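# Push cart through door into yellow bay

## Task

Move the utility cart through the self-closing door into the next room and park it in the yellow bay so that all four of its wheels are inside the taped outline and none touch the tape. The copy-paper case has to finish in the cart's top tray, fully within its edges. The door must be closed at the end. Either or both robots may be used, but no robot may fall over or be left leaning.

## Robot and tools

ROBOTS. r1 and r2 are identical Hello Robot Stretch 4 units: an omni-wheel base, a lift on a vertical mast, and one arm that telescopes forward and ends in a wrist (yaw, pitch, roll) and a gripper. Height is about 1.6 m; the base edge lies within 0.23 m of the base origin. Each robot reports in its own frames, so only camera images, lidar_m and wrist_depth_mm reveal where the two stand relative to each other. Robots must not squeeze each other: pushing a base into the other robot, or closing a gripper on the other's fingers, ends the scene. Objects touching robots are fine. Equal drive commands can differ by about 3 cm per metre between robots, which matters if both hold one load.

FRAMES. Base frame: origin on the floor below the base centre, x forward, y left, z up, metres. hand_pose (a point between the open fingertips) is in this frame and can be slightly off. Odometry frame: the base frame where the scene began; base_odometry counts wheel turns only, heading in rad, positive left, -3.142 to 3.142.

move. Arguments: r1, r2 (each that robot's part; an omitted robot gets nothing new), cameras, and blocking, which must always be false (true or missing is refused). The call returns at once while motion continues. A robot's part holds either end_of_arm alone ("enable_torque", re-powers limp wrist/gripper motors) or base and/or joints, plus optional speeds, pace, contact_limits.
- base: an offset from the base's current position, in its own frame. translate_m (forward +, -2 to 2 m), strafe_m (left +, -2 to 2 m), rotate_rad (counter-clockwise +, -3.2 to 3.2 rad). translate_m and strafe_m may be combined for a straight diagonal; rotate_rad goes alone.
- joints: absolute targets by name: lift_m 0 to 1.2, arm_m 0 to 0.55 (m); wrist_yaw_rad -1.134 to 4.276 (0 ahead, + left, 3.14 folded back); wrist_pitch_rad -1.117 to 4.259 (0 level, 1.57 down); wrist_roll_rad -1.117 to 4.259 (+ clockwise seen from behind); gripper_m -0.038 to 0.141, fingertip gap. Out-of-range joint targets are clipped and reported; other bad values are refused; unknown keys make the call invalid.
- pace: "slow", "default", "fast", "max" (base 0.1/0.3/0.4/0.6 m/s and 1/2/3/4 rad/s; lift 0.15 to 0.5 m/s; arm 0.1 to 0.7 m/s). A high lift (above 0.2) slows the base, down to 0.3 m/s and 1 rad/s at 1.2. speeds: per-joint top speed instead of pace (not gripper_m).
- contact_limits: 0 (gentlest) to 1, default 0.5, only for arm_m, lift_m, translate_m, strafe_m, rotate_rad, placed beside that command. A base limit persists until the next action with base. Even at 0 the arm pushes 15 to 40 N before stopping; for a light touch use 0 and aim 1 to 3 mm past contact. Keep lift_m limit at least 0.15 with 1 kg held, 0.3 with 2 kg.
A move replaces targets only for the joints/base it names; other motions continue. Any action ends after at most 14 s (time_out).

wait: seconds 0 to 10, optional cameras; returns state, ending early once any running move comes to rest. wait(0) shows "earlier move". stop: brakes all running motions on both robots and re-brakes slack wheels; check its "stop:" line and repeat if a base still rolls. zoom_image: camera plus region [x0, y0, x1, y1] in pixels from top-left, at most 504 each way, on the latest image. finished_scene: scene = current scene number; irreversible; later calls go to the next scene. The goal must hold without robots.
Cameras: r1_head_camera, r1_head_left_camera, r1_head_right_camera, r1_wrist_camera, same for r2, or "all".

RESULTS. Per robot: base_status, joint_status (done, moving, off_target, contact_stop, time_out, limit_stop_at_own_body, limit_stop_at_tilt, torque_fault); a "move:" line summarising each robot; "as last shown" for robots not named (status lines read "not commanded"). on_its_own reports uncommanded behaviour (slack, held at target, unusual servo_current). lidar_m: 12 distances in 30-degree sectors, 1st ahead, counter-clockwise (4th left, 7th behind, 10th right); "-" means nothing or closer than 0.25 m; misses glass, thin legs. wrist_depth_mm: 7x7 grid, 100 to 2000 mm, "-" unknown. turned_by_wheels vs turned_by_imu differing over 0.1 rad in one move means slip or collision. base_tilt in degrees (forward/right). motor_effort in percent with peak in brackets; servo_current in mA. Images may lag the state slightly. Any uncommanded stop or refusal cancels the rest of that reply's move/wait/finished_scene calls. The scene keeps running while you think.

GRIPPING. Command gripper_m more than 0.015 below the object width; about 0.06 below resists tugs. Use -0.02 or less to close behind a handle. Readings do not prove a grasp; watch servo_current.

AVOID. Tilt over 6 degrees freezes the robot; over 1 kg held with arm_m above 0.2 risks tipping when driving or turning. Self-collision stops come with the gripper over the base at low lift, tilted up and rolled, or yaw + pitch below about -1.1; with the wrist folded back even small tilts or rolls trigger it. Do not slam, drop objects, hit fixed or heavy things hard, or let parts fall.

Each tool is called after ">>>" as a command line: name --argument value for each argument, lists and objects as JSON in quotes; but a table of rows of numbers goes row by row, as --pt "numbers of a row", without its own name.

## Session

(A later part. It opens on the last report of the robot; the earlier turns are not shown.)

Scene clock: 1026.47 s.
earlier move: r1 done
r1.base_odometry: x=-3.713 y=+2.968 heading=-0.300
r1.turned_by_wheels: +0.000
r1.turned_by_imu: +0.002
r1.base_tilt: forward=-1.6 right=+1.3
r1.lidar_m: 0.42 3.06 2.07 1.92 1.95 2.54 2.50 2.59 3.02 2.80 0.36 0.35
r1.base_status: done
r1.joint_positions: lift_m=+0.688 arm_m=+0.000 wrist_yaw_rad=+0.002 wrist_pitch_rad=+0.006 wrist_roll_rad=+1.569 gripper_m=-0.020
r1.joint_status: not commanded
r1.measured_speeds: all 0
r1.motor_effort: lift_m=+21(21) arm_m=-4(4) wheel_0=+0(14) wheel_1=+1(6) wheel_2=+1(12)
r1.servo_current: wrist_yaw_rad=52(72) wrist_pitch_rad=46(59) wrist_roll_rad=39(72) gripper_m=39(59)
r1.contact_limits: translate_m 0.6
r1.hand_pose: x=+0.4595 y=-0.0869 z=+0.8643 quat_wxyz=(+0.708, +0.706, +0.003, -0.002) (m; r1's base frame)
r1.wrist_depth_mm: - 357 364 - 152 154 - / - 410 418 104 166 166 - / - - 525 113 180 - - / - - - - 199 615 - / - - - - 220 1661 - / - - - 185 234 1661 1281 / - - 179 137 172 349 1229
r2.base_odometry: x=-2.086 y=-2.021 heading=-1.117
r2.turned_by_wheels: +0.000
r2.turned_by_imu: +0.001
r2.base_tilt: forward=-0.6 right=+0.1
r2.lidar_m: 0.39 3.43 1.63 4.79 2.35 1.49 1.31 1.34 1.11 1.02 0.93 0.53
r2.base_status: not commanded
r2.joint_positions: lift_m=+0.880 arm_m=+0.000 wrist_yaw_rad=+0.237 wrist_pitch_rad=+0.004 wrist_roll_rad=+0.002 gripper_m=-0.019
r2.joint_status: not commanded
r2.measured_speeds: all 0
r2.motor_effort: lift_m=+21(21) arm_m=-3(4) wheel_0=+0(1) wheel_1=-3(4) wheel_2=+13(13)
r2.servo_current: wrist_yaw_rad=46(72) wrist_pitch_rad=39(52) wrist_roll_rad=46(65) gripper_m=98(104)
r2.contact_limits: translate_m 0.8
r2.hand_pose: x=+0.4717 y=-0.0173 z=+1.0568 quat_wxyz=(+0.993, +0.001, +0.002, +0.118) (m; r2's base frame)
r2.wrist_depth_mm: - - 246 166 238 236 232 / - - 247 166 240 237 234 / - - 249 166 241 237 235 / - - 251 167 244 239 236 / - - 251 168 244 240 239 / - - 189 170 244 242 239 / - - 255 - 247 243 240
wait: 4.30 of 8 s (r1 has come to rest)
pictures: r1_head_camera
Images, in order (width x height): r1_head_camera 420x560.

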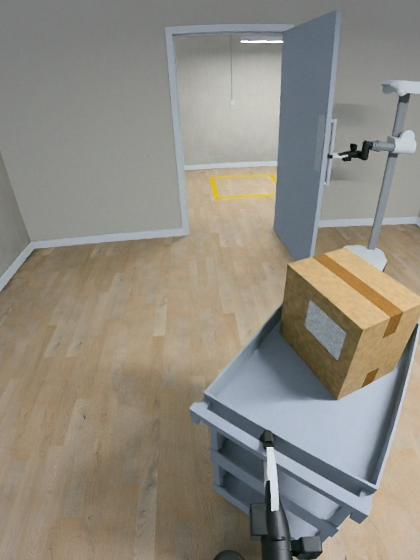

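>>> move --r1 '{"base":{"translate_m":-0.03,"strafe_m":-0.44},"contact_limits":{"translate_m":0.6},"pace":"default"}' --blocking false

>>> wait --seconds 5

>>> move --r1 '{"joints":{"gripper_m":0.1}}' --blocking false

>>> wait --seconds 3 --cameras '["r1_head_camera"]'

Scene clock: 1044.37 s.
move: r1 moving
r1.base_odometry: x=-3.726 y=+2.936 heading=-0.299
r1.turned_by_wheels: +0.001
r1.turned_by_imu: +0.001
r1.base_tilt: forward=-1.6 right=+1.3
r1.lidar_m: 0.43 3.08 2.13 1.94 1.95 2.60 2.50 2.54 2.95 2.77 2.79 0.34
r1.base_status: translate_m moving; strafe_m moving
r1.joint_positions: lift_m=+0.688 arm_m=+0.000 wrist_yaw_rad=+0.004 wrist_pitch_rad=+0.006 wrist_roll_rad=+1.569 gripper_m=-0.020
r1.joint_status: not commanded
r1.measured_speeds: translate_m=-0.010 strafe_m=-0.134 rotate_rad=+0.003 lift_m=+0.000 arm_m=+0.000 wrist_yaw_rad=+0.012 wrist_pitch_rad=+0.000 wrist_roll_rad=+0.000
r1.motor_effort: lift_m=+21(21) arm_m=-4(4) wheel_0=+14(16) wheel_1=-6(8) wheel_2=+6(6)
r1.servo_current: wrist_yaw_rad=65(65) wrist_pitch_rad=52(52) wrist_roll_rad=46(59) gripper_m=46(46)
r1.contact_limits: translate_m 0.6
r1.hand_pose: x=+0.4597 y=-0.0862 z=+0.8643 quat_wxyz=(+0.708, +0.706, +0.004, -0.001) (m; r1's base frame)
r1.wrist_depth_mm: - 353 351 - 147 148 - / - 415 424 - 160 161 - / - - 525 106 176 174 - / - - - 117 195 597 - / - - - - 217 1661 - / - - - - 232 1618 1308 / - - 170 152 171 1464 1182
r2: as last shown
r2.turned_by_imu: +0.000
r2.base_tilt: forward=-0.6 right=+0.0
r2.lidar_m: 0.43 3.44 1.62 4.78 2.37 1.49 1.34 1.34 1.12 1.01 0.92 0.53
r2.motor_effort: lift_m=+21(21) arm_m=-4(4) wheel_0=+1(1) wheel_1=-3(4) wheel_2=+12(13)
r2.servo_current: wrist_yaw_rad=59(65) wrist_pitch_rad=46(46) wrist_roll_rad=46(59) gripper_m=98(98)
r2.contact_limits: translate_m 0.8
r2.wrist_depth_mm: - - 246 165 238 236 233 / - - 247 166 240 236 234 / - - 247 166 242 237 236 / - - 250 167 243 238 237 / - - 252 168 245 241 239 / - - 188 170 243 243 238 / - - 254 - 247 243 241
pictures: none

Scene clock: 1046.70 s.
earlier move: r1 done
r1.base_odometry: x=-3.872 y=+2.557 heading=-0.300
r1.turned_by_wheels: -0.001
r1.turned_by_imu: -0.002
r1.base_tilt: forward=-1.6 right=+1.3
r1.lidar_m: 0.40 0.40 2.53 2.35 2.39 2.61 2.42 2.51 2.54 2.36 2.38 0.43
r1.base_status: done
r1.joint_positions: lift_m=+0.688 arm_m=+0.000 wrist_yaw_rad=+0.003 wrist_pitch_rad=+0.006 wrist_roll_rad=+1.569 gripper_m=-0.020
r1.joint_status: not commanded
r1.measured_speeds: all 0
r1.motor_effort: lift_m=+21(21) arm_m=+4(4) wheel_0=+2(18) wheel_1=+0(10) wheel_2=+1(6)
r1.servo_current: wrist_yaw_rad=33(65) wrist_pitch_rad=52(59) wrist_roll_rad=72(72) gripper_m=46(52)
r1.contact_limits: translate_m 0.6
r1.hand_pose: x=+0.4595 y=-0.0866 z=+0.8643 quat_wxyz=(+0.708, +0.706, +0.003, -0.001) (m; r1's base frame)
r1.wrist_depth_mm: - - - 232 233 1661 1229 / - - - 231 234 1661 - / - - 512 232 233 - - / - 469 466 231 233 - - / - 530 508 233 233 - - / - - 539 184 233 - - / - - 168 144 233 127 -
r2.base_odometry: x=-2.086 y=-2.021 heading=-1.117
r2.turned_by_wheels: +0.000
r2.turned_by_imu: +0.000
r2.base_tilt: forward=-0.7 right=+0.0
r2.lidar_m: 0.41 3.44 1.44 1.46 2.36 1.49 1.34 1.33 1.16 1.02 0.94 0.55
r2.base_status: not commanded
r2.joint_positions: lift_m=+0.880 arm_m=+0.000 wrist_yaw_rad=+0.237 wrist_pitch_rad=+0.004 wrist_roll_rad=+0.002 gripper_m=-0.019
r2.joint_status: not commanded
r2.measured_speeds: all 0
r2.motor_effort: lift_m=+21(21) arm_m=-3(4) wheel_0=+1(1) wheel_1=-3(4) wheel_2=+12(13)
r2.servo_current: wrist_yaw_rad=72(72) wrist_pitch_rad=39(52) wrist_roll_rad=59(59) gripper_m=91(98)
r2.contact_limits: translate_m 0.8
r2.hand_pose: x=+0.4717 y=-0.0173 z=+1.0568 quat_wxyz=(+0.993, +0.001, +0.002, +0.118) (m; r2's base frame)
r2.wrist_depth_mm: - - 246 165 238 236 232 / - - 247 167 239 236 234 / - - 248 166 241 239 235 / - - 249 167 242 239 236 / - - 252 168 244 241 238 / - - 189 170 244 243 239 / - - 254 - 248 241 240
wait: 2.33 of 5 s (r1 has come to rest)
pictures: none

Scene clock: 1047.20 s.
move: r1 moving
r1.base_odometry: x=-3.872 y=+2.557 heading=-0.300
r1.turned_by_wheels: +0.000
r1.turned_by_imu: +0.000
r1.base_tilt: forward=-1.6 right=+1.3
r1.lidar_m: 0.39 0.42 2.54 2.36 2.37 2.63 2.45 2.50 2.56 2.35 2.39 0.44
r1.base_status: not commanded
r1.joint_positions: lift_m=+0.688 arm_m=+0.000 wrist_yaw_rad=+0.003 wrist_pitch_rad=+0.006 wrist_roll_rad=+1.569 gripper_m=+0.005
r1.joint_status: gripper_m moving
r1.measured_speeds: all 0
r1.motor_effort: lift_m=+21(21) arm_m=+4(4) wheel_0=+3(4) wheel_1=+0(1) wheel_2=+0(1)
r1.servo_current: wrist_yaw_rad=33(59) wrist_pitch_rad=52(52) wrist_roll_rad=46(59) gripper_m=91(91)
r1.contact_limits: translate_m 0.6
r1.hand_pose: x=+0.4595 y=-0.0866 z=+0.8643 quat_wxyz=(+0.708, +0.706, +0.003, -0.001) (m; r1's base frame)
r1.wrist_depth_mm: - - - 234 235 1708 1182 / - - - 235 236 1708 - / - - 530 235 236 - - / - 473 469 235 236 - - / - - 508 235 235 - - / - - 544 187 235 - - / - - 159 149 236 580 -
r2: as last shown
r2.base_tilt: forward=-0.6 right=+0.1
r2.lidar_m: 0.39 3.44 1.43 1.45 2.34 1.48 1.31 1.35 1.13 1.01 0.89 0.53
r2.motor_effort: lift_m=+21(21) arm_m=-3(4) wheel_0=+0(1) wheel_1=-4(4) wheel_2=+13(13)
r2.servo_current: wrist_yaw_rad=39(65) wrist_pitch_rad=46(46) wrist_roll_rad=52(59) gripper_m=98(98)
r2.contact_limits: translate_m 0.8
r2.wrist_depth_mm: - - 245 165 238 235 232 / - - 247 166 240 237 233 / - - 247 167 241 238 235 / - - 250 167 243 239 236 / - - 252 168 245 241 238 / - - 188 169 244 242 239 / - - 255 - 247 242 240
pictures: none

Scene clock: 1048.63 s.
earlier move: r1 done
r1.base_odometry: x=-3.872 y=+2.557 heading=-0.300
r1.turned_by_wheels: +0.000
r1.turned_by_imu: +0.000
r1.base_tilt: forward=-1.6 right=+1.2
r1.lidar_m: 0.38 0.38 2.55 2.34 2.37 2.63 2.43 2.50 2.54 2.36 2.39 0.44
r1.base_status: not commanded
r1.joint_positions: lift_m=+0.688 arm_m=+0.000 wrist_yaw_rad=+0.003 wrist_pitch_rad=+0.006 wrist_roll_rad=+1.569 gripper_m=+0.100
r1.joint_status: all done
r1.measured_speeds: all 0
r1.motor_effort: lift_m=+21(21) arm_m=+4(4) wheel_0=+4(4) wheel_1=+0(1) wheel_2=+0(1)
r1.servo_current: wrist_yaw_rad=46(65) wrist_pitch_rad=52(59) wrist_roll_rad=39(65) gripper_m=46(98)
r1.contact_limits: translate_m 0.6
r1.hand_pose: x=+0.4595 y=-0.0866 z=+0.8643 quat_wxyz=(+0.708, +0.706, +0.003, -0.001) (m; r1's base frame)
r1.wrist_depth_mm: - - - 234 236 1708 1205 / - - - 235 236 1708 - / - - 525 235 236 - - / - 473 469 236 236 - - / - - 508 175 236 - - / - - 544 187 237 - - / - - 158 146 236 574 -
r2.base_odometry: x=-2.086 y=-2.021 heading=-1.117
r2.turned_by_wheels: +0.000
r2.turned_by_imu: +0.000
r2.base_tilt: forward=-0.7 right=+0.1
r2.lidar_m: 0.40 3.46 1.44 1.46 2.35 1.49 1.32 1.34 1.13 1.00 0.89 0.54
r2.base_status: not commanded
r2.joint_positions: lift_m=+0.880 arm_m=+0.000 wrist_yaw_rad=+0.237 wrist_pitch_rad=+0.004 wrist_roll_rad=+0.002 gripper_m=-0.019
r2.joint_status: not commanded
r2.measured_speeds: all 0
r2.motor_effort: lift_m=+21(21) arm_m=-3(4) wheel_0=+0(1) wheel_1=-3(4) wheel_2=+13(13)
r2.servo_current: wrist_yaw_rad=52(72) wrist_pitch_rad=39(46) wrist_roll_rad=46(59) gripper_m=91(98)
r2.contact_limits: translate_m 0.8
r2.hand_pose: x=+0.4717 y=-0.0173 z=+1.0568 quat_wxyz=(+0.993, +0.001, +0.002, +0.118) (m; r2's base frame)
r2.wrist_depth_mm: - - 246 165 238 235 233 / - - 248 166 240 236 235 / - - 249 166 241 238 235 / - - 250 167 244 238 236 / - - 251 168 246 240 236 / - - 188 169 243 242 239 / - - 254 - 246 242 241
wait: 1.43 of 3 s (r1 has come to rest)
pictures: r1_head_camera
Images, in order (width x height): r1_head_camera 420x560.

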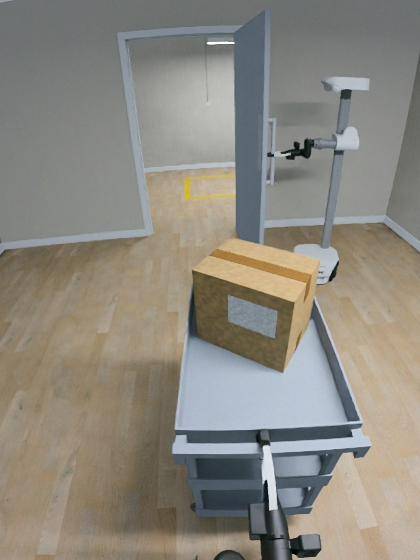

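>>> move --r1 '{"base":{"translate_m":-0.1}}' --blocking false

>>> wait --seconds 2

>>> move --r1 '{"base":{"rotate_rad":0.1},"joints":{"wrist_roll_rad":0.0,"gripper_m":0.141}}' --blocking false

>>> wait --seconds 0.9

>>> wait --seconds 1.5

>>> move --r1 '{"base":{"strafe_m":-0.07}}' --blocking false

>>> wait --seconds 2 --cameras '["r1_head_camera","r1_wrist_camera"]'

Scene clock: 1071.30 s.
move: r1 moving
r1.base_odometry: x=-3.902 y=+2.566 heading=-0.300
r1.turned_by_wheels: +0.000
r1.turned_by_imu: +0.000
r1.base_tilt: forward=-1.6 right=+1.3
r1.lidar_m: 0.41 0.44 2.52 2.34 2.37 2.61 2.41 2.47 2.55 2.36 2.40 0.47
r1.base_status: translate_m moving
r1.joint_positions: lift_m=+0.688 arm_m=+0.000 wrist_yaw_rad=+0.002 wrist_pitch_rad=+0.002 wrist_roll_rad=+1.569 gripper_m=+0.100
r1.joint_status: not commanded
r1.measured_speeds: translate_m=-0.123 strafe_m=-0.001 rotate_rad=-0.001 lift_m=+0.000 arm_m=+0.000 wrist_yaw_rad=+0.000 wrist_pitch_rad=+0.000 wrist_roll_rad=+0.000
r1.motor_effort: lift_m=+20(21) arm_m=+4(4) wheel_0=-7(8) wheel_1=-6(6) wheel_2=+9(9)
r1.servo_current: wrist_yaw_rad=52(78) wrist_pitch_rad=52(52) wrist_roll_rad=52(65) gripper_m=39(46)
r1.hand_pose: x=+0.4595 y=-0.0868 z=+0.8654 quat_wxyz=(+0.708, +0.706, +0.002, +0.000) (m; r1's base frame)
r1.wrist_depth_mm: - - - 262 264 1708 1255 / - - - 260 263 1863 - / - - 580 260 263 - - / - 512 492 262 263 - - / - - 535 262 260 - - / - - 216 262 198 - - / - - - 143 262 1756 -
r2: as last shown
r2.base_tilt: forward=-0.6 right=+0.0
r2.lidar_m: 0.40 3.46 1.42 1.44 2.38 1.50 1.31 1.35 1.15 0.99 0.92 0.55
r2.servo_current: wrist_yaw_rad=59(59) wrist_pitch_rad=46(46) wrist_roll_rad=39(59) gripper_m=98(98)
r2.contact_limits: translate_m 0.8
r2.wrist_depth_mm: - - 246 166 237 235 233 / - - 246 166 240 236 234 / - - 248 167 242 238 236 / - - 250 167 243 239 237 / - - 251 168 244 239 239 / - - 189 169 243 243 239 / - - 255 - 247 242 241
pictures: none

Scene clock: 1072.37 s.
earlier move: r1 done
r1.base_odometry: x=-3.968 y=+2.586 heading=-0.300
r1.turned_by_wheels: +0.000
r1.turned_by_imu: +0.000
r1.base_tilt: forward=-1.6 right=+1.3
r1.lidar_m: 0.48 3.51 2.54 2.33 2.37 2.50 2.33 2.40 2.55 2.36 2.42 0.53
r1.base_status: done
r1.joint_positions: lift_m=+0.688 arm_m=+0.000 wrist_yaw_rad=+0.002 wrist_pitch_rad=+0.002 wrist_roll_rad=+1.569 gripper_m=+0.100
r1.joint_status: not commanded
r1.measured_speeds: all 0
r1.motor_effort: lift_m=+21(21) arm_m=+3(4) wheel_0=-1(9) wheel_1=-1(7) wheel_2=+0(9)
r1.servo_current: wrist_yaw_rad=46(78) wrist_pitch_rad=39(52) wrist_roll_rad=65(65) gripper_m=52(52)
r1.hand_pose: x=+0.4595 y=-0.0868 z=+0.8654 quat_wxyz=(+0.708, +0.706, +0.002, +0.000) (m; r1's base frame)
r1.wrist_depth_mm: - - - - 343 1397 362 / - - - - - 1863 - / - - 676 597 334 - - / - - 569 559 332 - - / - - 609 597 332 - - / - - 215 274 193 - - / - - - 144 - 1863 -
r2.base_odometry: x=-2.086 y=-2.021 heading=-1.117
r2.turned_by_wheels: +0.000
r2.turned_by_imu: +0.000
r2.base_tilt: forward=-0.6 right=+0.1
r2.lidar_m: 0.42 3.44 1.44 1.42 2.36 1.48 1.33 1.35 1.17 0.99 0.92 0.56
r2.base_status: not commanded
r2.joint_positions: lift_m=+0.880 arm_m=+0.000 wrist_yaw_rad=+0.237 wrist_pitch_rad=+0.004 wrist_roll_rad=+0.002 gripper_m=-0.019
r2.joint_status: not commanded
r2.measured_speeds: all 0
r2.motor_effort: lift_m=+21(21) arm_m=-3(4) wheel_0=+1(1) wheel_1=-3(4) wheel_2=+12(13)
r2.servo_current: wrist_yaw_rad=52(65) wrist_pitch_rad=46(52) wrist_roll_rad=52(59) gripper_m=91(98)
r2.contact_limits: translate_m 0.8
r2.hand_pose: x=+0.4717 y=-0.0173 z=+1.0568 quat_wxyz=(+0.993, +0.001, +0.002, +0.118) (m; r2's base frame)
r2.wrist_depth_mm: - - 245 166 238 236 233 / - - 246 166 239 236 234 / - - 248 167 242 238 236 / - - 249 167 243 240 237 / - - 252 167 244 240 237 / - - 189 170 244 242 239 / - - 254 - 247 241 240
wait: 1.07 of 2 s (r1 has come to rest)
pictures: none

Scene clock: 1072.87 s.
move: r1 moving
r1.base_odometry: x=-3.967 y=+2.586 heading=-0.201
r1.turned_by_wheels: +0.100
r1.turned_by_imu: +0.100
r1.base_tilt: forward=-1.6 right=+1.3
r1.lidar_m: 0.49 3.34 2.43 2.30 2.45 2.44 2.33 2.46 2.46 2.37 2.48 0.53
r1.base_status: rotate_rad moving
r1.joint_positions: lift_m=+0.688 arm_m=+0.000 wrist_yaw_rad=+0.002 wrist_pitch_rad=+0.002 wrist_roll_rad=+0.990 gripper_m=+0.115
r1.joint_status: wrist_roll_rad moving; gripper_m moving
r1.measured_speeds: translate_m=+0.000 strafe_m=+0.000 rotate_rad=+0.000 lift_m=+0.000 arm_m=+0.000 wrist_yaw_rad=+0.000 wrist_pitch_rad=+0.000 wrist_roll_rad=-1.817
r1.motor_effort: lift_m=+20(21) arm_m=+4(4) wheel_0=-3(6) wheel_1=-1(6) wheel_2=+0(7)
r1.servo_current: wrist_yaw_rad=46(78) wrist_pitch_rad=33(59) wrist_roll_rad=91(104) gripper_m=85(85)
r1.hand_pose: x=+0.4595 y=-0.0868 z=+0.8654 quat_wxyz=(+0.880, +0.475, +0.002, +0.000) (m; r1's base frame)
r1.wrist_depth_mm: - - - - - - 307 / - - 564 574 640 306 1808 / - - 609 564 256 314 1618 / - - 668 615 262 317 - / - - - 654 320 - - / - - 530 270 198 - - / - - - 137 1708 - -
r2: as last shown
r2.base_tilt: forward=-0.7 right=+0.0
r2.lidar_m: 0.39 3.43 1.41 1.45 2.38 1.49 1.32 1.34 1.13 1.02 0.92 0.54
r2.motor_effort: lift_m=+21(21) arm_m=-3(4) wheel_0=+0(1) wheel_1=-4(4) wheel_2=+13(13)
r2.servo_current: wrist_yaw_rad=52(65) wrist_pitch_rad=39(46) wrist_roll_rad=46(59) gripper_m=91(104)
r2.contact_limits: translate_m 0.8
r2.wrist_depth_mm: - - 246 165 238 236 233 / - - 247 166 240 237 234 / - - 248 166 242 237 235 / - - 250 167 242 240 236 / - - 251 168 243 241 237 / - - 188 170 244 242 238 / - - 255 - 247 242 240
pictures: none

Scene clock: 1073.77 s.
earlier move: r1 moving
r1.base_odometry: x=-3.967 y=+2.586 heading=-0.201
r1.turned_by_wheels: +0.000
r1.turned_by_imu: +0.000
r1.base_tilt: forward=-1.6 right=+1.3
r1.lidar_m: 0.48 3.35 2.45 2.32 2.44 2.42 2.33 2.46 2.49 2.38 2.47 0.54
r1.base_status: done
r1.joint_positions: lift_m=+0.688 arm_m=+0.000 wrist_yaw_rad=+0.002 wrist_pitch_rad=+0.002 wrist_roll_rad=+0.002 gripper_m=+0.141
r1.joint_status: wrist_roll_rad moving; gripper_m moving
r1.measured_speeds: all 0
r1.motor_effort: lift_m=+20(21) arm_m=+4(4) wheel_0=-3(6) wheel_1=-1(6) wheel_2=-1(7)
r1.servo_current: wrist_yaw_rad=46(78) wrist_pitch_rad=39(59) wrist_roll_rad=52(111) gripper_m=39(104)
r1.hand_pose: x=+0.4595 y=-0.0868 z=+0.8654 quat_wxyz=(+1.000, +0.001, +0.001, +0.001) (m; r1's base frame)
r1.wrist_depth_mm: - - - - - - - / - - - - 585 - - / - - - 640 564 - - / - - - 640 559 - - / - - 634 647 564 - - / - 195 - - 187 193 - / - 345 368 144 320 750 1756
r2.base_odometry: x=-2.086 y=-2.021 heading=-1.117
r2.turned_by_wheels: +0.000
r2.turned_by_imu: +0.000
r2.base_tilt: forward=-0.7 right=+0.0
r2.lidar_m: 0.40 3.43 1.43 1.47 2.37 1.52 1.32 1.35 1.17 1.02 0.94 0.54
r2.base_status: not commanded
r2.joint_positions: lift_m=+0.880 arm_m=+0.000 wrist_yaw_rad=+0.237 wrist_pitch_rad=+0.004 wrist_roll_rad=+0.002 gripper_m=-0.019
r2.joint_status: not commanded
r2.measured_speeds: all 0
r2.motor_effort: lift_m=+21(21) arm_m=-3(4) wheel_0=+0(1) wheel_1=-3(4) wheel_2=+12(13)
r2.servo_current: wrist_yaw_rad=59(72) wrist_pitch_rad=39(46) wrist_roll_rad=39(59) gripper_m=98(104)
r2.contact_limits: translate_m 0.8
r2.hand_pose: x=+0.4717 y=-0.0173 z=+1.0568 quat_wxyz=(+0.993, +0.001, +0.002, +0.118) (m; r2's base frame)
r2.wrist_depth_mm: - - 245 166 238 236 233 / - - 248 166 239 236 234 / - - 249 167 241 238 235 / - - 249 167 243 239 236 / - - 251 168 244 240 238 / - - 189 170 243 241 238 / - - 255 - 248 243 241
wait: 0.90 s; no rest
pictures: none

Scene clock: 1073.90 s.
earlier move: r1 done
r1.base_odometry: x=-3.967 y=+2.586 heading=-0.201
r1.turned_by_wheels: +0.000
r1.turned_by_imu: +0.000
r1.base_tilt: forward=-1.6 right=+1.3
r1.lidar_m: 0.48 3.36 2.44 2.31 2.44 2.41 2.33 2.46 2.47 2.37 2.47 0.53
r1.base_status: done
r1.joint_positions: lift_m=+0.688 arm_m=+0.000 wrist_yaw_rad=+0.002 wrist_pitch_rad=+0.002 wrist_roll_rad=+0.002 gripper_m=+0.141
r1.joint_status: all done
r1.measured_speeds: all 0
r1.motor_effort: lift_m=+20(21) arm_m=+4(4) wheel_0=-3(6) wheel_1=-1(6) wheel_2=-1(7)
r1.servo_current: wrist_yaw_rad=39(78) wrist_pitch_rad=39(59) wrist_roll_rad=52(111) gripper_m=39(104)
r1.hand_pose: x=+0.4595 y=-0.0868 z=+0.8654 quat_wxyz=(+1.000, +0.001, +0.001, +0.001) (m; r1's base frame)
r1.wrist_depth_mm: - - - - - - - / - - - - 580 - - / - - - 640 554 - - / - - - 647 564 - - / - - 634 647 559 - - / - 195 - - 187 193 - / - 347 370 143 319 750 1708
r2.base_odometry: x=-2.086 y=-2.021 heading=-1.117
r2.turned_by_wheels: +0.000
r2.turned_by_imu: +0.000
r2.base_tilt: forward=-0.6 right=+0.0
r2.lidar_m: 0.43 3.44 1.43 1.44 2.38 1.50 1.33 1.35 1.14 0.99 0.92 0.54
r2.base_status: not commanded
r2.joint_positions: lift_m=+0.880 arm_m=+0.000 wrist_yaw_rad=+0.237 wrist_pitch_rad=+0.004 wrist_roll_rad=+0.002 gripper_m=-0.019
r2.joint_status: not commanded
r2.measured_speeds: all 0
r2.motor_effort: lift_m=+21(21) arm_m=-4(4) wheel_0=+0(1) wheel_1=-4(4) wheel_2=+12(13)
r2.servo_current: wrist_yaw_rad=59(72) wrist_pitch_rad=46(46) wrist_roll_rad=52(59) gripper_m=91(104)
r2.contact_limits: translate_m 0.8
r2.hand_pose: x=+0.4717 y=-0.0173 z=+1.0568 quat_wxyz=(+0.993, +0.001, +0.002, +0.118) (m; r2's base frame)
r2.wrist_depth_mm: - - 245 165 238 236 233 / - - 247 166 239 236 234 / - - 249 167 241 238 236 / - - 250 167 243 240 237 / - - 251 168 245 241 239 / - - 188 169 245 242 240 / - - 254 - 247 242 240
wait: 0.13 of 1.5 s (r1 has come to rest)
pictures: none

Scene clock: 1074.40 s.
move: r1 moving
r1.base_odometry: x=-3.975 y=+2.551 heading=-0.201
r1.turned_by_wheels: +0.000
r1.turned_by_imu: +0.000
r1.base_tilt: forward=-1.6 right=+1.3
r1.lidar_m: 0.46 3.36 2.49 2.34 2.47 2.43 2.31 2.46 2.44 2.34 2.43 0.53
r1.base_status: strafe_m moving
r1.joint_positions: lift_m=+0.688 arm_m=+0.000 wrist_yaw_rad=+0.002 wrist_pitch_rad=+0.002 wrist_roll_rad=+0.002 gripper_m=+0.141
r1.joint_status: not commanded
r1.measured_speeds: translate_m=+0.000 strafe_m=-0.140 rotate_rad=+0.003 lift_m=+0.000 arm_m=+0.000 wrist_yaw_rad=+0.000 wrist_pitch_rad=+0.000 wrist_roll_rad=+0.000
r1.motor_effort: lift_m=+20(21) arm_m=+4(4) wheel_0=+9(10) wheel_1=-8(10) wheel_2=+0(1)
r1.servo_current: wrist_yaw_rad=39(59) wrist_pitch_rad=39(52) wrist_roll_rad=39(65) gripper_m=39(46)
r1.hand_pose: x=+0.4595 y=-0.0868 z=+0.8654 quat_wxyz=(+1.000, +0.001, +0.001, +0.001) (m; r1's base frame)
r1.wrist_depth_mm: - - - - - - - / - - - - 640 - - / - - - 615 549 - - / - - - 621 554 - - / - - 699 627 559 - - / - 195 - - 187 193 - / - 342 1756 143 317 312 306
r2: as last shown
r2.base_tilt: forward=-0.6 right=+0.1
r2.lidar_m: 0.42 3.44 1.43 1.44 2.37 1.50 1.32 1.33 1.13 1.02 0.92 0.56
r2.motor_effort: lift_m=+21(21) arm_m=-3(4) wheel_0=+1(1) wheel_1=-4(4) wheel_2=+13(13)
r2.servo_current: wrist_yaw_rad=59(59) wrist_pitch_rad=46(52) wrist_roll_rad=39(46) gripper_m=91(98)
r2.contact_limits: translate_m 0.8
r2.wrist_depth_mm: - - 245 165 239 236 234 / - - 247 166 240 237 234 / - - 247 166 241 237 235 / - - 249 167 243 239 236 / - - 251 168 244 241 238 / - - 187 169 243 242 239 / - - 254 - 248 242 241
pictures: none

Scene clock: 1075.17 s.
earlier move: r1 done
r1.base_odometry: x=-3.981 y=+2.518 heading=-0.201
r1.turned_by_wheels: +0.000
r1.turned_by_imu: +0.000
r1.base_tilt: forward=-1.6 right=+1.3
r1.lidar_m: 0.48 0.52 2.51 2.40 2.50 2.44 2.32 2.45 2.43 2.30 2.38 0.52
r1.base_status: done
r1.joint_positions: lift_m=+0.688 arm_m=+0.000 wrist_yaw_rad=+0.002 wrist_pitch_rad=+0.002 wrist_roll_rad=+0.002 gripper_m=+0.141
r1.joint_status: not commanded
r1.measured_speeds: all 0
r1.motor_effort: lift_m=+20(21) arm_m=+4(4) wheel_0=+0(10) wheel_1=+0(10) wheel_2=+0(2)
r1.servo_current: wrist_yaw_rad=65(65) wrist_pitch_rad=39(52) wrist_roll_rad=59(65) gripper_m=46(46)
r1.hand_pose: x=+0.4595 y=-0.0868 z=+0.8654 quat_wxyz=(+1.000, +0.001, +0.001, +0.001) (m; r1's base frame)
r1.wrist_depth_mm: - - - - - - - / - - - - - - - / - - 715 591 597 - - / - - 707 591 597 - - / - - 683 591 554 - - / 297 193 - - 187 193 - / 347 338 329 143 315 310 304
r2.base_odometry: x=-2.086 y=-2.021 heading=-1.117
r2.turned_by_wheels: +0.000
r2.turned_by_imu: +0.000
r2.base_tilt: forward=-0.7 right=+0.0
r2.lidar_m: 0.39 3.44 1.42 1.43 2.35 1.52 1.32 1.33 1.16 1.01 0.94 0.54
r2.base_status: not commanded
r2.joint_positions: lift_m=+0.880 arm_m=+0.000 wrist_yaw_rad=+0.237 wrist_pitch_rad=+0.004 wrist_roll_rad=+0.002 gripper_m=-0.019
r2.joint_status: not commanded
r2.measured_speeds: all 0
r2.motor_effort: lift_m=+21(21) arm_m=-3(4) wheel_0=+1(1) wheel_1=-3(4) wheel_2=+12(13)
r2.servo_current: wrist_yaw_rad=46(65) wrist_pitch_rad=39(52) wrist_roll_rad=46(59) gripper_m=91(98)
r2.contact_limits: translate_m 0.8
r2.hand_pose: x=+0.4717 y=-0.0173 z=+1.0568 quat_wxyz=(+0.993, +0.001, +0.002, +0.118) (m; r2's base frame)
r2.wrist_depth_mm: - - 246 165 238 236 233 / - - 248 167 240 236 235 / - - 248 166 241 239 235 / - - 250 167 243 239 237 / - - 251 168 244 241 238 / - - 187 169 244 242 240 / - - 254 - 247 242 241
wait: 0.77 of 2 s (r1 has come to rest)
pictures: r1_head_camera, r1_wrist_camera
Images, in order (width x height): r1_head_camera 420x560, r1_wrist_camera 616x392.

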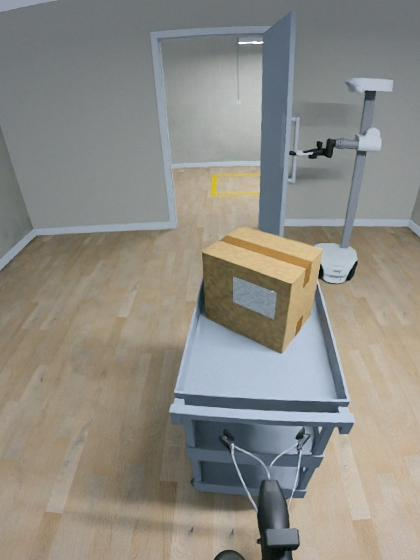

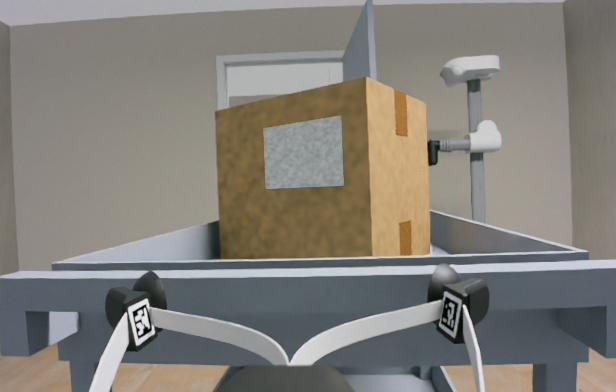

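>>> move --r1 '{"base":{"translate_m":0.3},"contact_limits":{"translate_m":0.5},"pace":"slow"}' --blocking false

>>> wait --seconds 6 --cameras '["r1_head_camera","r1_wrist_camera"]'

Scene clock: 1083.47 s.
move: r1 moving
r1.base_odometry: x=-3.969 y=+2.515 heading=-0.200
r1.turned_by_wheels: +0.000
r1.turned_by_imu: +0.000
r1.base_tilt: forward=-1.6 right=+1.3
r1.lidar_m: 0.48 0.54 2.49 2.37 2.50 2.43 2.34 2.50 2.39 2.30 2.38 0.52
r1.base_status: translate_m moving
r1.joint_positions: lift_m=+0.688 arm_m=+0.000 wrist_yaw_rad=+0.002 wrist_pitch_rad=+0.002 wrist_roll_rad=+0.002 gripper_m=+0.141
r1.joint_status: not commanded
r1.measured_speeds: translate_m=+0.049 strafe_m=-0.001 rotate_rad=+0.001 lift_m=+0.000 arm_m=+0.000 wrist_yaw_rad=+0.000 wrist_pitch_rad=+0.000 wrist_roll_rad=+0.000
r1.motor_effort: lift_m=+20(21) arm_m=+4(4) wheel_0=+5(6) wheel_1=+4(4) wheel_2=-5(7)
r1.servo_current: wrist_yaw_rad=52(65) wrist_pitch_rad=46(52) wrist_roll_rad=59(65) gripper_m=46(46)
r1.contact_limits: translate_m 0.5
r1.hand_pose: x=+0.4595 y=-0.0868 z=+0.8654 quat_wxyz=(+1.000, +0.001, +0.001, +0.001) (m; r1's base frame)
r1.wrist_depth_mm: - - - - - - - / - - - - - - - / - - 699 580 591 - - / - - 699 585 580 - - / - 530 691 591 549 - - / 294 194 - - 187 194 - / 336 324 320 143 304 301 291
r2: as last shown
r2.base_tilt: forward=-0.6 right=+0.0
r2.lidar_m: 0.39 3.44 1.44 1.47 2.37 1.51 1.32 1.35 1.14 1.01 0.88 0.53
r2.motor_effort: lift_m=+21(21) arm_m=-3(4) wheel_0=+1(1) wheel_1=-4(4) wheel_2=+13(13)
r2.servo_current: wrist_yaw_rad=59(65) wrist_pitch_rad=33(52) wrist_roll_rad=52(59) gripper_m=91(98)
r2.contact_limits: translate_m 0.8
r2.wrist_depth_mm: - - 245 165 239 235 233 / - - 247 166 239 236 235 / - - 249 167 242 236 235 / - - 250 167 243 239 236 / - - 252 168 245 242 238 / - - 188 169 244 243 239 / - - 254 - 246 242 241
pictures: none

Scene clock: 1087.23 s.
earlier move: r1 done
r1.base_odometry: x=-3.688 y=+2.458 heading=-0.200
r1.turned_by_wheels: +0.000
r1.turned_by_imu: -0.001
r1.base_tilt: forward=-1.6 right=+1.3
r1.lidar_m: 0.46 3.28 2.50 2.42 2.50 2.74 2.64 2.77 2.42 2.31 2.38 0.51
r1.base_status: done
r1.joint_positions: lift_m=+0.688 arm_m=+0.000 wrist_yaw_rad=-0.004 wrist_pitch_rad=+0.002 wrist_roll_rad=+0.002 gripper_m=+0.141
r1.joint_status: not commanded
r1.measured_speeds: all 0
r1.motor_effort: lift_m=+20(21) arm_m=+4(4) wheel_0=+5(10) wheel_1=+2(7) wheel_2=-2(16)
r1.servo_current: wrist_yaw_rad=65(72) wrist_pitch_rad=39(59) wrist_roll_rad=46(72) gripper_m=46(52)
r1.contact_limits: translate_m 0.5
r1.hand_pose: x=+0.4590 y=-0.0885 z=+0.8654 quat_wxyz=(+1.000, +0.001, +0.001, -0.002) (m; r1's base frame)
r1.wrist_depth_mm: - - - - - - - / - - - - 569 - - / - - - 634 549 1863 - / - - - 621 549 621 - / - - 603 640 559 535 - / - 208 - - - 193 - / - 239 300 141 296 293 294
r2.base_odometry: x=-2.086 y=-2.021 heading=-1.117
r2.turned_by_wheels: +0.000
r2.turned_by_imu: +0.001
r2.base_tilt: forward=-0.6 right=+0.0
r2.lidar_m: 0.40 3.45 1.16 1.19 2.35 1.51 1.32 1.35 1.13 1.01 0.93 0.53
r2.base_status: not commanded
r2.joint_positions: lift_m=+0.880 arm_m=+0.000 wrist_yaw_rad=+0.237 wrist_pitch_rad=+0.004 wrist_roll_rad=+0.002 gripper_m=-0.019
r2.joint_status: not commanded
r2.measured_speeds: all 0
r2.motor_effort: lift_m=+21(21) arm_m=-3(4) wheel_0=+1(1) wheel_1=-3(4) wheel_2=+13(13)
r2.servo_current: wrist_yaw_rad=52(72) wrist_pitch_rad=46(52) wrist_roll_rad=39(59) gripper_m=85(98)
r2.contact_limits: translate_m 0.8
r2.hand_pose: x=+0.4717 y=-0.0173 z=+1.0568 quat_wxyz=(+0.993, +0.001, +0.002, +0.118) (m; r2's base frame)
r2.wrist_depth_mm: - - 245 166 237 236 232 / - - 246 166 237 236 235 / - - 248 166 241 237 235 / - - 250 167 243 239 237 / - - 252 168 244 242 238 / - - 188 170 244 242 239 / - - 255 - 247 242 241
wait: 3.77 of 6 s (r1 has come to rest)
pictures: r1_head_camera, r1_wrist_camera
Images, in order (width x height): r1_head_camera 420x560, r1_wrist_camera 616x392.

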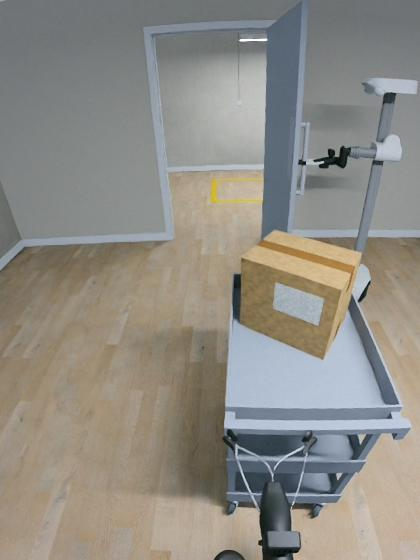

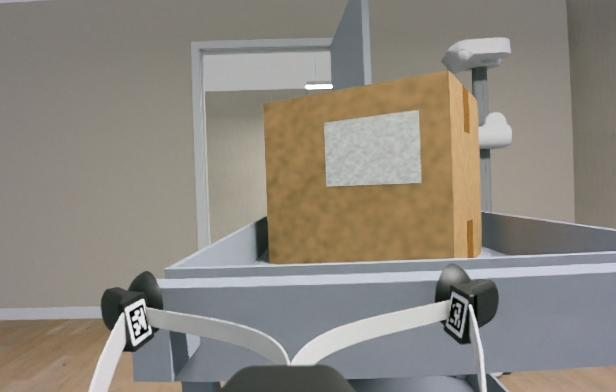

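>>> move --r1 '{"base":{"translate_m":-0.05}}' --blocking false

>>> wait --seconds 1.5

>>> move --r1 '{"base":{"rotate_rad":0.07}}' --blocking false

>>> wait --seconds 1.5

>>> move --r1 '{"base":{"strafe_m":-0.165}}' --blocking false

>>> wait --seconds 2.5 --cameras '["r1_head_camera","r1_wrist_camera"]'

Scene clock: 1106.07 s.
move: r1 moving
r1.base_odometry: x=-3.718 y=+2.464 heading=-0.201
r1.turned_by_wheels: +0.000
r1.turned_by_imu: +0.000
r1.base_tilt: forward=-1.6 right=+1.3
r1.lidar_m: 0.49 3.32 2.52 2.41 2.49 2.71 2.59 2.70 2.39 2.30 2.38 0.51
r1.base_status: translate_m moving
r1.joint_positions: lift_m=+0.688 arm_m=+0.000 wrist_yaw_rad=-0.003 wrist_pitch_rad=+0.002 wrist_roll_rad=+0.002 gripper_m=+0.141
r1.joint_status: not commanded
r1.measured_speeds: translate_m=-0.107 strafe_m=+0.001 rotate_rad=-0.001 lift_m=+0.000 arm_m=+0.000 wrist_yaw_rad=+0.000 wrist_pitch_rad=+0.000 wrist_roll_rad=+0.000
r1.motor_effort: lift_m=+20(20) arm_m=+4(4) wheel_0=-5(8) wheel_1=-2(7) wheel_2=+4(8)
r1.servo_current: wrist_yaw_rad=59(59) wrist_pitch_rad=39(46) wrist_roll_rad=52(59) gripper_m=39(46)
r1.hand_pose: x=+0.4590 y=-0.0882 z=+0.8654 quat_wxyz=(+1.000, +0.001, +0.001, -0.001) (m; r1's base frame)
r1.wrist_depth_mm: - - - - - - - / - - - - 603 - - / - - - 654 569 1921 - / - - - 661 574 - - / - - - 661 580 539 - / - 209 - - 187 193 - / - 1921 327 143 322 322 1756
r2: as last shown
r2.turned_by_imu: +0.000
r2.base_tilt: forward=-0.7 right=+0.1
r2.lidar_m: 0.40 3.44 1.14 1.18 2.40 1.49 1.33 1.33 1.12 1.02 0.93 0.55
r2.motor_effort: lift_m=+21(21) arm_m=-3(4) wheel_0=+0(1) wheel_1=-3(4) wheel_2=+12(13)
r2.servo_current: wrist_yaw_rad=52(65) wrist_pitch_rad=46(46) wrist_roll_rad=52(59) gripper_m=85(98)
r2.contact_limits: translate_m 0.8
r2.wrist_depth_mm: - - 246 166 238 236 233 / - - 246 166 239 237 234 / - - 249 166 241 238 236 / - - 249 167 243 239 237 / - - 251 168 245 240 238 / - - 188 170 244 242 240 / - - 254 - 247 241 241
pictures: none

Scene clock: 1106.77 s.
earlier move: r1 done
r1.base_odometry: x=-3.737 y=+2.468 heading=-0.201
r1.turned_by_wheels: +0.000
r1.turned_by_imu: +0.000
r1.base_tilt: forward=-1.6 right=+1.3
r1.lidar_m: 0.50 3.34 2.53 2.42 2.49 2.68 2.59 2.73 2.41 2.30 2.37 0.55
r1.base_status: done
r1.joint_positions: lift_m=+0.688 arm_m=+0.000 wrist_yaw_rad=-0.003 wrist_pitch_rad=+0.002 wrist_roll_rad=+0.002 gripper_m=+0.141
r1.joint_status: not commanded
r1.measured_speeds: all 0
r1.motor_effort: lift_m=+20(21) arm_m=+4(4) wheel_0=-2(8) wheel_1=-1(7) wheel_2=+0(8)
r1.servo_current: wrist_yaw_rad=52(72) wrist_pitch_rad=39(52) wrist_roll_rad=46(59) gripper_m=46(46)
r1.hand_pose: x=+0.4590 y=-0.0882 z=+0.8654 quat_wxyz=(+1.000, +0.001, +0.001, -0.001) (m; r1's base frame)
r1.wrist_depth_mm: - - - - - - - / - - - - - - - / - - - 676 585 1921 - / - - - 676 591 - - / - - - 668 597 - - / - 208 179 - 187 194 - / - - 355 143 - 931 1808
r2.base_odometry: x=-2.086 y=-2.021 heading=-1.117
r2.turned_by_wheels: +0.000
r2.turned_by_imu: +0.000
r2.base_tilt: forward=-0.7 right=+0.0
r2.lidar_m: 0.41 3.46 1.14 1.15 2.38 1.52 1.33 1.34 1.14 1.02 0.93 0.54
r2.base_status: not commanded
r2.joint_positions: lift_m=+0.880 arm_m=+0.000 wrist_yaw_rad=+0.237 wrist_pitch_rad=+0.004 wrist_roll_rad=+0.002 gripper_m=-0.019
r2.joint_status: not commanded
r2.measured_speeds: all 0
r2.motor_effort: lift_m=+21(21) arm_m=-3(4) wheel_0=+0(1) wheel_1=-3(4) wheel_2=+13(13)
r2.servo_current: wrist_yaw_rad=65(65) wrist_pitch_rad=39(46) wrist_roll_rad=39(59) gripper_m=91(98)
r2.contact_limits: translate_m 0.8
r2.hand_pose: x=+0.4717 y=-0.0173 z=+1.0568 quat_wxyz=(+0.993, +0.001, +0.002, +0.118) (m; r2's base frame)
r2.wrist_depth_mm: - - 245 165 239 236 233 / - - 247 167 240 236 234 / - - 248 167 241 237 236 / - - 250 167 242 239 236 / - - 251 167 245 240 238 / - - 188 169 243 243 239 / - - 255 - 246 242 241
wait: 0.70 of 1.5 s (r1 has come to rest)
pictures: none

Scene clock: 1107.27 s.
move: r1 moving
r1.base_odometry: x=-3.737 y=+2.468 heading=-0.131
r1.turned_by_wheels: +0.070
r1.turned_by_imu: +0.070
r1.base_tilt: forward=-1.6 right=+1.3
r1.lidar_m: 0.50 3.22 2.48 2.41 2.58 2.63 2.60 2.80 2.38 2.31 0.65 0.53
r1.base_status: rotate_rad moving
r1.joint_positions: lift_m=+0.688 arm_m=+0.000 wrist_yaw_rad=-0.002 wrist_pitch_rad=+0.002 wrist_roll_rad=+0.002 gripper_m=+0.141
r1.joint_status: not commanded
r1.measured_speeds: all 0
r1.motor_effort: lift_m=+20(21) arm_m=+4(4) wheel_0=-2(6) wheel_1=+1(5) wheel_2=-1(6)
r1.servo_current: wrist_yaw_rad=65(72) wrist_pitch_rad=39(46) wrist_roll_rad=39(59) gripper_m=46(46)
r1.hand_pose: x=+0.4591 y=-0.0881 z=+0.8654 quat_wxyz=(+1.000, +0.001, +0.001, -0.001) (m; r1's base frame)
r1.wrist_depth_mm: - - - - - - - / - - - - - 574 - / - - - - 615 564 - / - - - - 621 559 - / - - - 691 634 554 - / - 209 286 - 187 193 - / - - - 143 332 327 319
r2: as last shown
r2.lidar_m: 0.41 3.45 1.13 1.17 2.36 1.48 1.34 1.34 1.14 1.02 0.91 0.55
r2.motor_effort: lift_m=+21(21) arm_m=-4(4) wheel_0=+1(1) wheel_1=-3(4) wheel_2=+13(13)
r2.servo_current: wrist_yaw_rad=52(65) wrist_pitch_rad=46(46) wrist_roll_rad=52(59) gripper_m=98(98)
r2.contact_limits: translate_m 0.8
r2.wrist_depth_mm: - - 245 165 238 235 233 / - - 246 166 240 236 234 / - - 248 167 241 237 236 / - - 249 167 242 239 237 / - - 252 167 245 241 238 / - - 188 169 244 242 239 / - - 255 - 247 242 241
pictures: none

Scene clock: 1107.43 s.
earlier move: r1 done
r1.base_odometry: x=-3.737 y=+2.468 heading=-0.131
r1.turned_by_wheels: +0.000
r1.turned_by_imu: +0.000
r1.base_tilt: forward=-1.5 right=+1.3
r1.lidar_m: 0.48 3.24 2.49 2.41 2.56 2.64 2.56 2.77 2.39 2.31 0.64 0.52
r1.base_status: done
r1.joint_positions: lift_m=+0.688 arm_m=+0.000 wrist_yaw_rad=-0.002 wrist_pitch_rad=+0.002 wrist_roll_rad=+0.002 gripper_m=+0.141
r1.joint_status: not commanded
r1.measured_speeds: all 0
r1.motor_effort: lift_m=+20(21) arm_m=+4(4) wheel_0=-1(6) wheel_1=-1(5) wheel_2=-1(6)
r1.servo_current: wrist_yaw_rad=46(72) wrist_pitch_rad=46(46) wrist_roll_rad=26(65) gripper_m=46(46)
r1.hand_pose: x=+0.4591 y=-0.0881 z=+0.8654 quat_wxyz=(+1.000, +0.001, +0.001, -0.001) (m; r1's base frame)
r1.wrist_depth_mm: - - - - - - - / - - - - - 585 - / - - - - 627 554 - / - - - - 621 564 - / - - - 691 627 559 - / - 208 286 - 188 194 - / - - - 143 334 327 319
r2.base_odometry: x=-2.086 y=-2.021 heading=-1.117
r2.turned_by_wheels: +0.000
r2.turned_by_imu: +0.000
r2.base_tilt: forward=-0.6 right=+0.1
r2.lidar_m: 0.40 3.43 1.12 1.18 2.35 1.50 1.32 1.35 1.12 1.01 0.88 0.53
r2.base_status: not commanded
r2.joint_positions: lift_m=+0.880 arm_m=+0.000 wrist_yaw_rad=+0.237 wrist_pitch_rad=+0.004 wrist_roll_rad=+0.002 gripper_m=-0.019
r2.joint_status: not commanded
r2.measured_speeds: all 0
r2.motor_effort: lift_m=+21(21) arm_m=-4(4) wheel_0=+1(1) wheel_1=-4(4) wheel_2=+12(13)
r2.servo_current: wrist_yaw_rad=59(65) wrist_pitch_rad=46(46) wrist_roll_rad=52(59) gripper_m=91(98)
r2.contact_limits: translate_m 0.8
r2.hand_pose: x=+0.4717 y=-0.0173 z=+1.0568 quat_wxyz=(+0.993, +0.001, +0.002, +0.118) (m; r2's base frame)
r2.wrist_depth_mm: - - 246 166 239 236 233 / - - 247 166 239 236 234 / - - 248 167 241 239 235 / - - 250 167 243 240 237 / - - 251 168 244 241 238 / - - 188 169 244 242 240 / - - 254 - 246 242 241
wait: 0.17 of 1.5 s (r1 has come to rest)
pictures: none

Scene clock: 1107.93 s.
move: r1 moving
r1.base_odometry: x=-3.741 y=+2.432 heading=-0.131
r1.turned_by_wheels: +0.000
r1.turned_by_imu: +0.000
r1.base_tilt: forward=-1.6 right=+1.3
r1.lidar_m: 0.49 3.27 2.51 2.46 2.60 2.65 2.58 2.77 2.32 2.28 2.43 0.53
r1.base_status: strafe_m moving
r1.joint_positions: lift_m=+0.688 arm_m=+0.000 wrist_yaw_rad=-0.002 wrist_pitch_rad=+0.002 wrist_roll_rad=+0.002 gripper_m=+0.141
r1.joint_status: not commanded
r1.measured_speeds: translate_m=+0.000 strafe_m=-0.141 rotate_rad=+0.002 lift_m=+0.000 arm_m=+0.000 wrist_yaw_rad=+0.000 wrist_pitch_rad=+0.000 wrist_roll_rad=+0.000
r1.motor_effort: lift_m=+20(20) arm_m=+4(4) wheel_0=+10(10) wheel_1=-8(10) wheel_2=+0(2)
r1.servo_current: wrist_yaw_rad=52(72) wrist_pitch_rad=46(52) wrist_roll_rad=52(65) gripper_m=39(46)
r1.hand_pose: x=+0.4591 y=-0.0881 z=+0.8654 quat_wxyz=(+1.000, +0.001, +0.001, -0.001) (m; r1's base frame)
r1.wrist_depth_mm: - - - - - - - / - - - - - 1921 - / - - - 707 597 554 - / - - - 723 609 554 - / - - - 676 609 544 - / - 208 183 - 187 193 - / - - 1756 144 327 320 1661
r2: as last shown
r2.base_tilt: forward=-0.7 right=+0.1
r2.lidar_m: 0.40 3.44 1.13 1.16 2.38 1.52 1.32 1.33 1.14 1.02 0.92 0.55
r2.motor_effort: lift_m=+21(21) arm_m=-3(4) wheel_0=+0(1) wheel_1=-3(4) wheel_2=+12(13)
r2.servo_current: wrist_yaw_rad=52(65) wrist_pitch_rad=39(46) wrist_roll_rad=39(52) gripper_m=91(104)
r2.contact_limits: translate_m 0.8
r2.wrist_depth_mm: - - 246 165 239 236 233 / - - 247 166 239 236 234 / - - 249 167 241 237 235 / - - 250 167 243 239 236 / - - 251 168 245 240 238 / - - 188 170 243 241 240 / - - 254 - 247 242 241
pictures: none

Scene clock: 1109.23 s.
earlier move: r1 done
r1.base_odometry: x=-3.758 y=+2.304 heading=-0.131
r1.turned_by_wheels: +0.000
r1.turned_by_imu: -0.001
r1.base_tilt: forward=-1.6 right=+1.2
r1.lidar_m: 0.49 3.37 2.63 2.57 2.69 2.66 2.58 2.81 2.20 2.14 2.25 0.52
r1.base_status: done
r1.joint_positions: lift_m=+0.688 arm_m=+0.000 wrist_yaw_rad=-0.002 wrist_pitch_rad=+0.002 wrist_roll_rad=+0.002 gripper_m=+0.141
r1.joint_status: not commanded
r1.measured_speeds: all 0
r1.motor_effort: lift_m=+20(21) arm_m=+4(4) wheel_0=+2(10) wheel_1=+0(11) wheel_2=+0(2)
r1.servo_current: wrist_yaw_rad=52(72) wrist_pitch_rad=46(52) wrist_roll_rad=39(65) gripper_m=39(52)
r1.hand_pose: x=+0.4591 y=-0.0881 z=+0.8654 quat_wxyz=(+1.000, +0.001, +0.001, -0.001) (m; r1's base frame)
r1.wrist_depth_mm: - - - - - - - / - - - - - - - / - - - 603 574 - - / - - - 597 569 - - / - - 668 603 574 - - / 306 193 - - 186 194 - / 351 342 332 143 314 309 300
r2.base_odometry: x=-2.086 y=-2.021 heading=-1.117
r2.turned_by_wheels: +0.000
r2.turned_by_imu: +0.000
r2.base_tilt: forward=-0.7 right=+0.1
r2.lidar_m: 0.39 3.45 1.11 1.19 2.36 1.45 1.30 1.33 1.16 1.02 0.93 0.53
r2.base_status: not commanded
r2.joint_positions: lift_m=+0.880 arm_m=+0.000 wrist_yaw_rad=+0.237 wrist_pitch_rad=+0.004 wrist_roll_rad=+0.002 gripper_m=-0.019
r2.joint_status: not commanded
r2.measured_speeds: all 0
r2.motor_effort: lift_m=+21(21) arm_m=-3(4) wheel_0=+0(1) wheel_1=-3(4) wheel_2=+13(13)
r2.servo_current: wrist_yaw_rad=59(65) wrist_pitch_rad=39(52) wrist_roll_rad=52(59) gripper_m=91(104)
r2.contact_limits: translate_m 0.8
r2.hand_pose: x=+0.4717 y=-0.0173 z=+1.0568 quat_wxyz=(+0.993, +0.001, +0.002, +0.118) (m; r2's base frame)
r2.wrist_depth_mm: - - 244 165 238 236 234 / - - 248 166 240 236 234 / - - 248 166 241 238 234 / - - 249 167 244 239 236 / - - 252 168 244 241 238 / - - 189 169 244 242 239 / - - 254 - 247 241 241
wait: 1.30 of 2.5 s (r1 has come to rest)
pictures: r1_head_camera, r1_wrist_camera
Images, in order (width x height): r1_head_camera 420x560, r1_wrist_camera 616x392.

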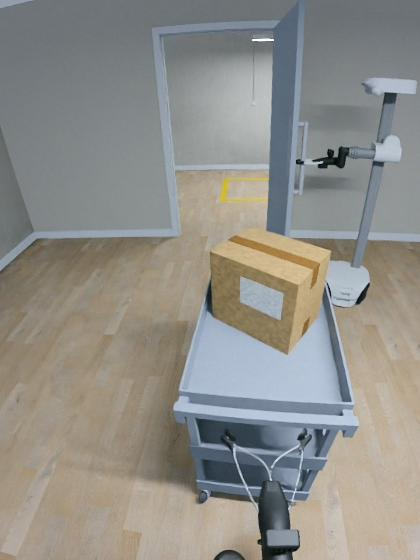

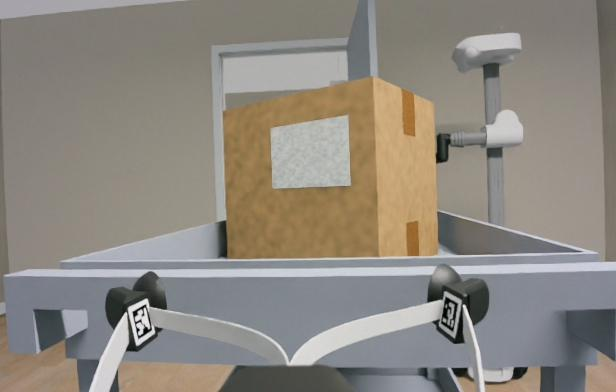

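>>> move --r1 '{"base":{"translate_m":0.3},"contact_limits":{"translate_m":0.5},"pace":"slow"}' --blocking false

>>> wait --seconds 6 --cameras '["r1_head_camera","r1_wrist_camera"]'

Scene clock: 1140.93 s.
move: r1 moving
r1.base_odometry: x=-3.746 y=+2.303 heading=-0.131
r1.turned_by_wheels: +0.000
r1.turned_by_imu: +0.000
r1.base_tilt: forward=-1.6 right=+1.2
r1.lidar_m: 0.47 3.37 2.64 2.58 2.74 2.66 2.61 2.78 2.19 2.15 2.27 0.52
r1.base_status: translate_m moving
r1.joint_positions: lift_m=+0.688 arm_m=+0.000 wrist_yaw_rad=-0.002 wrist_pitch_rad=+0.002 wrist_roll_rad=+0.002 gripper_m=+0.141
r1.joint_status: not commanded
r1.measured_speeds: translate_m=+0.049 strafe_m=+0.000 rotate_rad=-0.002 lift_m=+0.000 arm_m=+0.000 wrist_yaw_rad=+0.000 wrist_pitch_rad=+0.000 wrist_roll_rad=+0.000
r1.motor_effort: lift_m=+20(21) arm_m=+4(4) wheel_0=+4(9) wheel_1=+2(5) wheel_2=-5(7)
r1.servo_current: wrist_yaw_rad=46(65) wrist_pitch_rad=39(52) wrist_roll_rad=52(65) gripper_m=39(46)
r1.contact_limits: translate_m 0.5
r1.hand_pose: x=+0.4591 y=-0.0881 z=+0.8654 quat_wxyz=(+1.000, +0.001, +0.001, -0.001) (m; r1's base frame)
r1.wrist_depth_mm: - - - - - - - / - - - - 683 - - / - - - 580 564 - - / - - - 591 559 - - / - - 661 591 559 - - / - 194 - - 187 193 - / 1921 327 322 143 303 297 290
r2: as last shown
r2.base_tilt: forward=-0.6 right=+0.0
r2.lidar_m: 0.40 3.45 1.14 1.19 2.36 1.50 1.33 1.35 1.16 0.99 0.93 0.56
r2.motor_effort: lift_m=+21(21) arm_m=-4(4) wheel_0=+1(1) wheel_1=-4(4) wheel_2=+13(13)
r2.servo_current: wrist_yaw_rad=39(59) wrist_pitch_rad=52(52) wrist_roll_rad=39(52) gripper_m=91(98)
r2.contact_limits: translate_m 0.8
r2.wrist_depth_mm: - - 246 165 238 236 233 / - - 247 166 239 236 235 / - - 248 167 243 238 236 / - - 250 167 243 239 236 / - - 250 168 244 240 237 / - - 188 170 245 242 239 / - - 254 - 246 243 242
pictures: none

Scene clock: 1144.73 s.
earlier move: r1 done
r1.base_odometry: x=-3.461 y=+2.265 heading=-0.130
r1.turned_by_wheels: +0.000
r1.turned_by_imu: -0.001
r1.base_tilt: forward=-1.6 right=+1.3
r1.lidar_m: 0.46 3.07 2.65 2.55 2.69 2.93 2.90 2.88 2.24 2.17 0.64 0.48
r1.base_status: done
r1.joint_positions: lift_m=+0.688 arm_m=+0.000 wrist_yaw_rad=-0.002 wrist_pitch_rad=+0.002 wrist_roll_rad=+0.002 gripper_m=+0.141
r1.joint_status: not commanded
r1.measured_speeds: all 0
r1.motor_effort: lift_m=+20(21) arm_m=+3(4) wheel_0=+4(9) wheel_1=+2(8) wheel_2=-2(11)
r1.servo_current: wrist_yaw_rad=46(72) wrist_pitch_rad=46(52) wrist_roll_rad=46(65) gripper_m=39(52)
r1.contact_limits: translate_m 0.5
r1.hand_pose: x=+0.4591 y=-0.0881 z=+0.8654 quat_wxyz=(+1.000, +0.001, +0.001, -0.001) (m; r1's base frame)
r1.wrist_depth_mm: - - - - - - - / - - - - 591 580 - / - - - 668 574 535 - / - - - 668 585 539 - / - - - 654 580 544 - / - 208 176 - 183 194 - / - - 244 143 296 297 293
r2.base_odometry: x=-2.086 y=-2.021 heading=-1.117
r2.turned_by_wheels: +0.000
r2.turned_by_imu: +0.001
r2.base_tilt: forward=-0.6 right=+0.1
r2.lidar_m: 0.42 3.43 0.81 0.89 2.35 1.51 1.32 1.34 1.12 1.03 0.91 0.52
r2.base_status: not commanded
r2.joint_positions: lift_m=+0.880 arm_m=+0.000 wrist_yaw_rad=+0.237 wrist_pitch_rad=+0.004 wrist_roll_rad=+0.002 gripper_m=-0.019
r2.joint_status: not commanded
r2.measured_speeds: all 0
r2.motor_effort: lift_m=+21(21) arm_m=-3(4) wheel_0=+0(1) wheel_1=-4(4) wheel_2=+13(13)
r2.servo_current: wrist_yaw_rad=46(72) wrist_pitch_rad=39(52) wrist_roll_rad=46(59) gripper_m=91(104)
r2.contact_limits: translate_m 0.8
r2.hand_pose: x=+0.4717 y=-0.0173 z=+1.0568 quat_wxyz=(+0.993, +0.001, +0.002, +0.118) (m; r2's base frame)
r2.wrist_depth_mm: - - 244 165 239 236 233 / - - 247 166 239 236 235 / - - 249 166 242 238 235 / - - 250 167 243 240 236 / - - 251 168 244 241 238 / - - 189 170 244 242 238 / - - 254 - 247 243 240
wait: 3.80 of 6 s (r1 has come to rest)
pictures: r1_head_camera, r1_wrist_camera
Images, in order (width x height): r1_head_camera 420x560, r1_wrist_camera 616x392.

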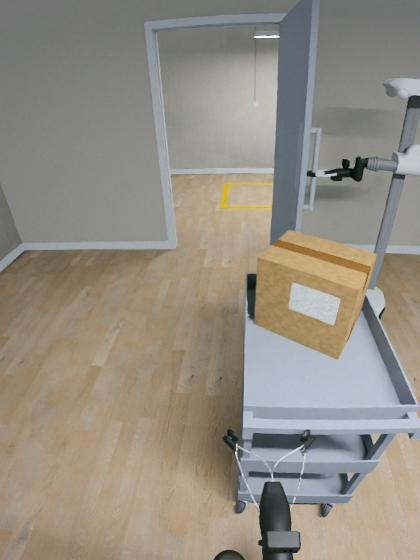

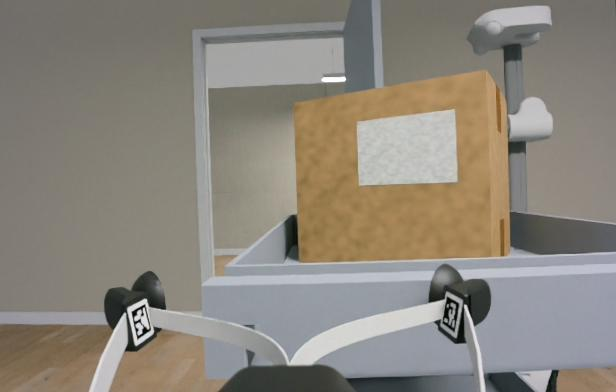

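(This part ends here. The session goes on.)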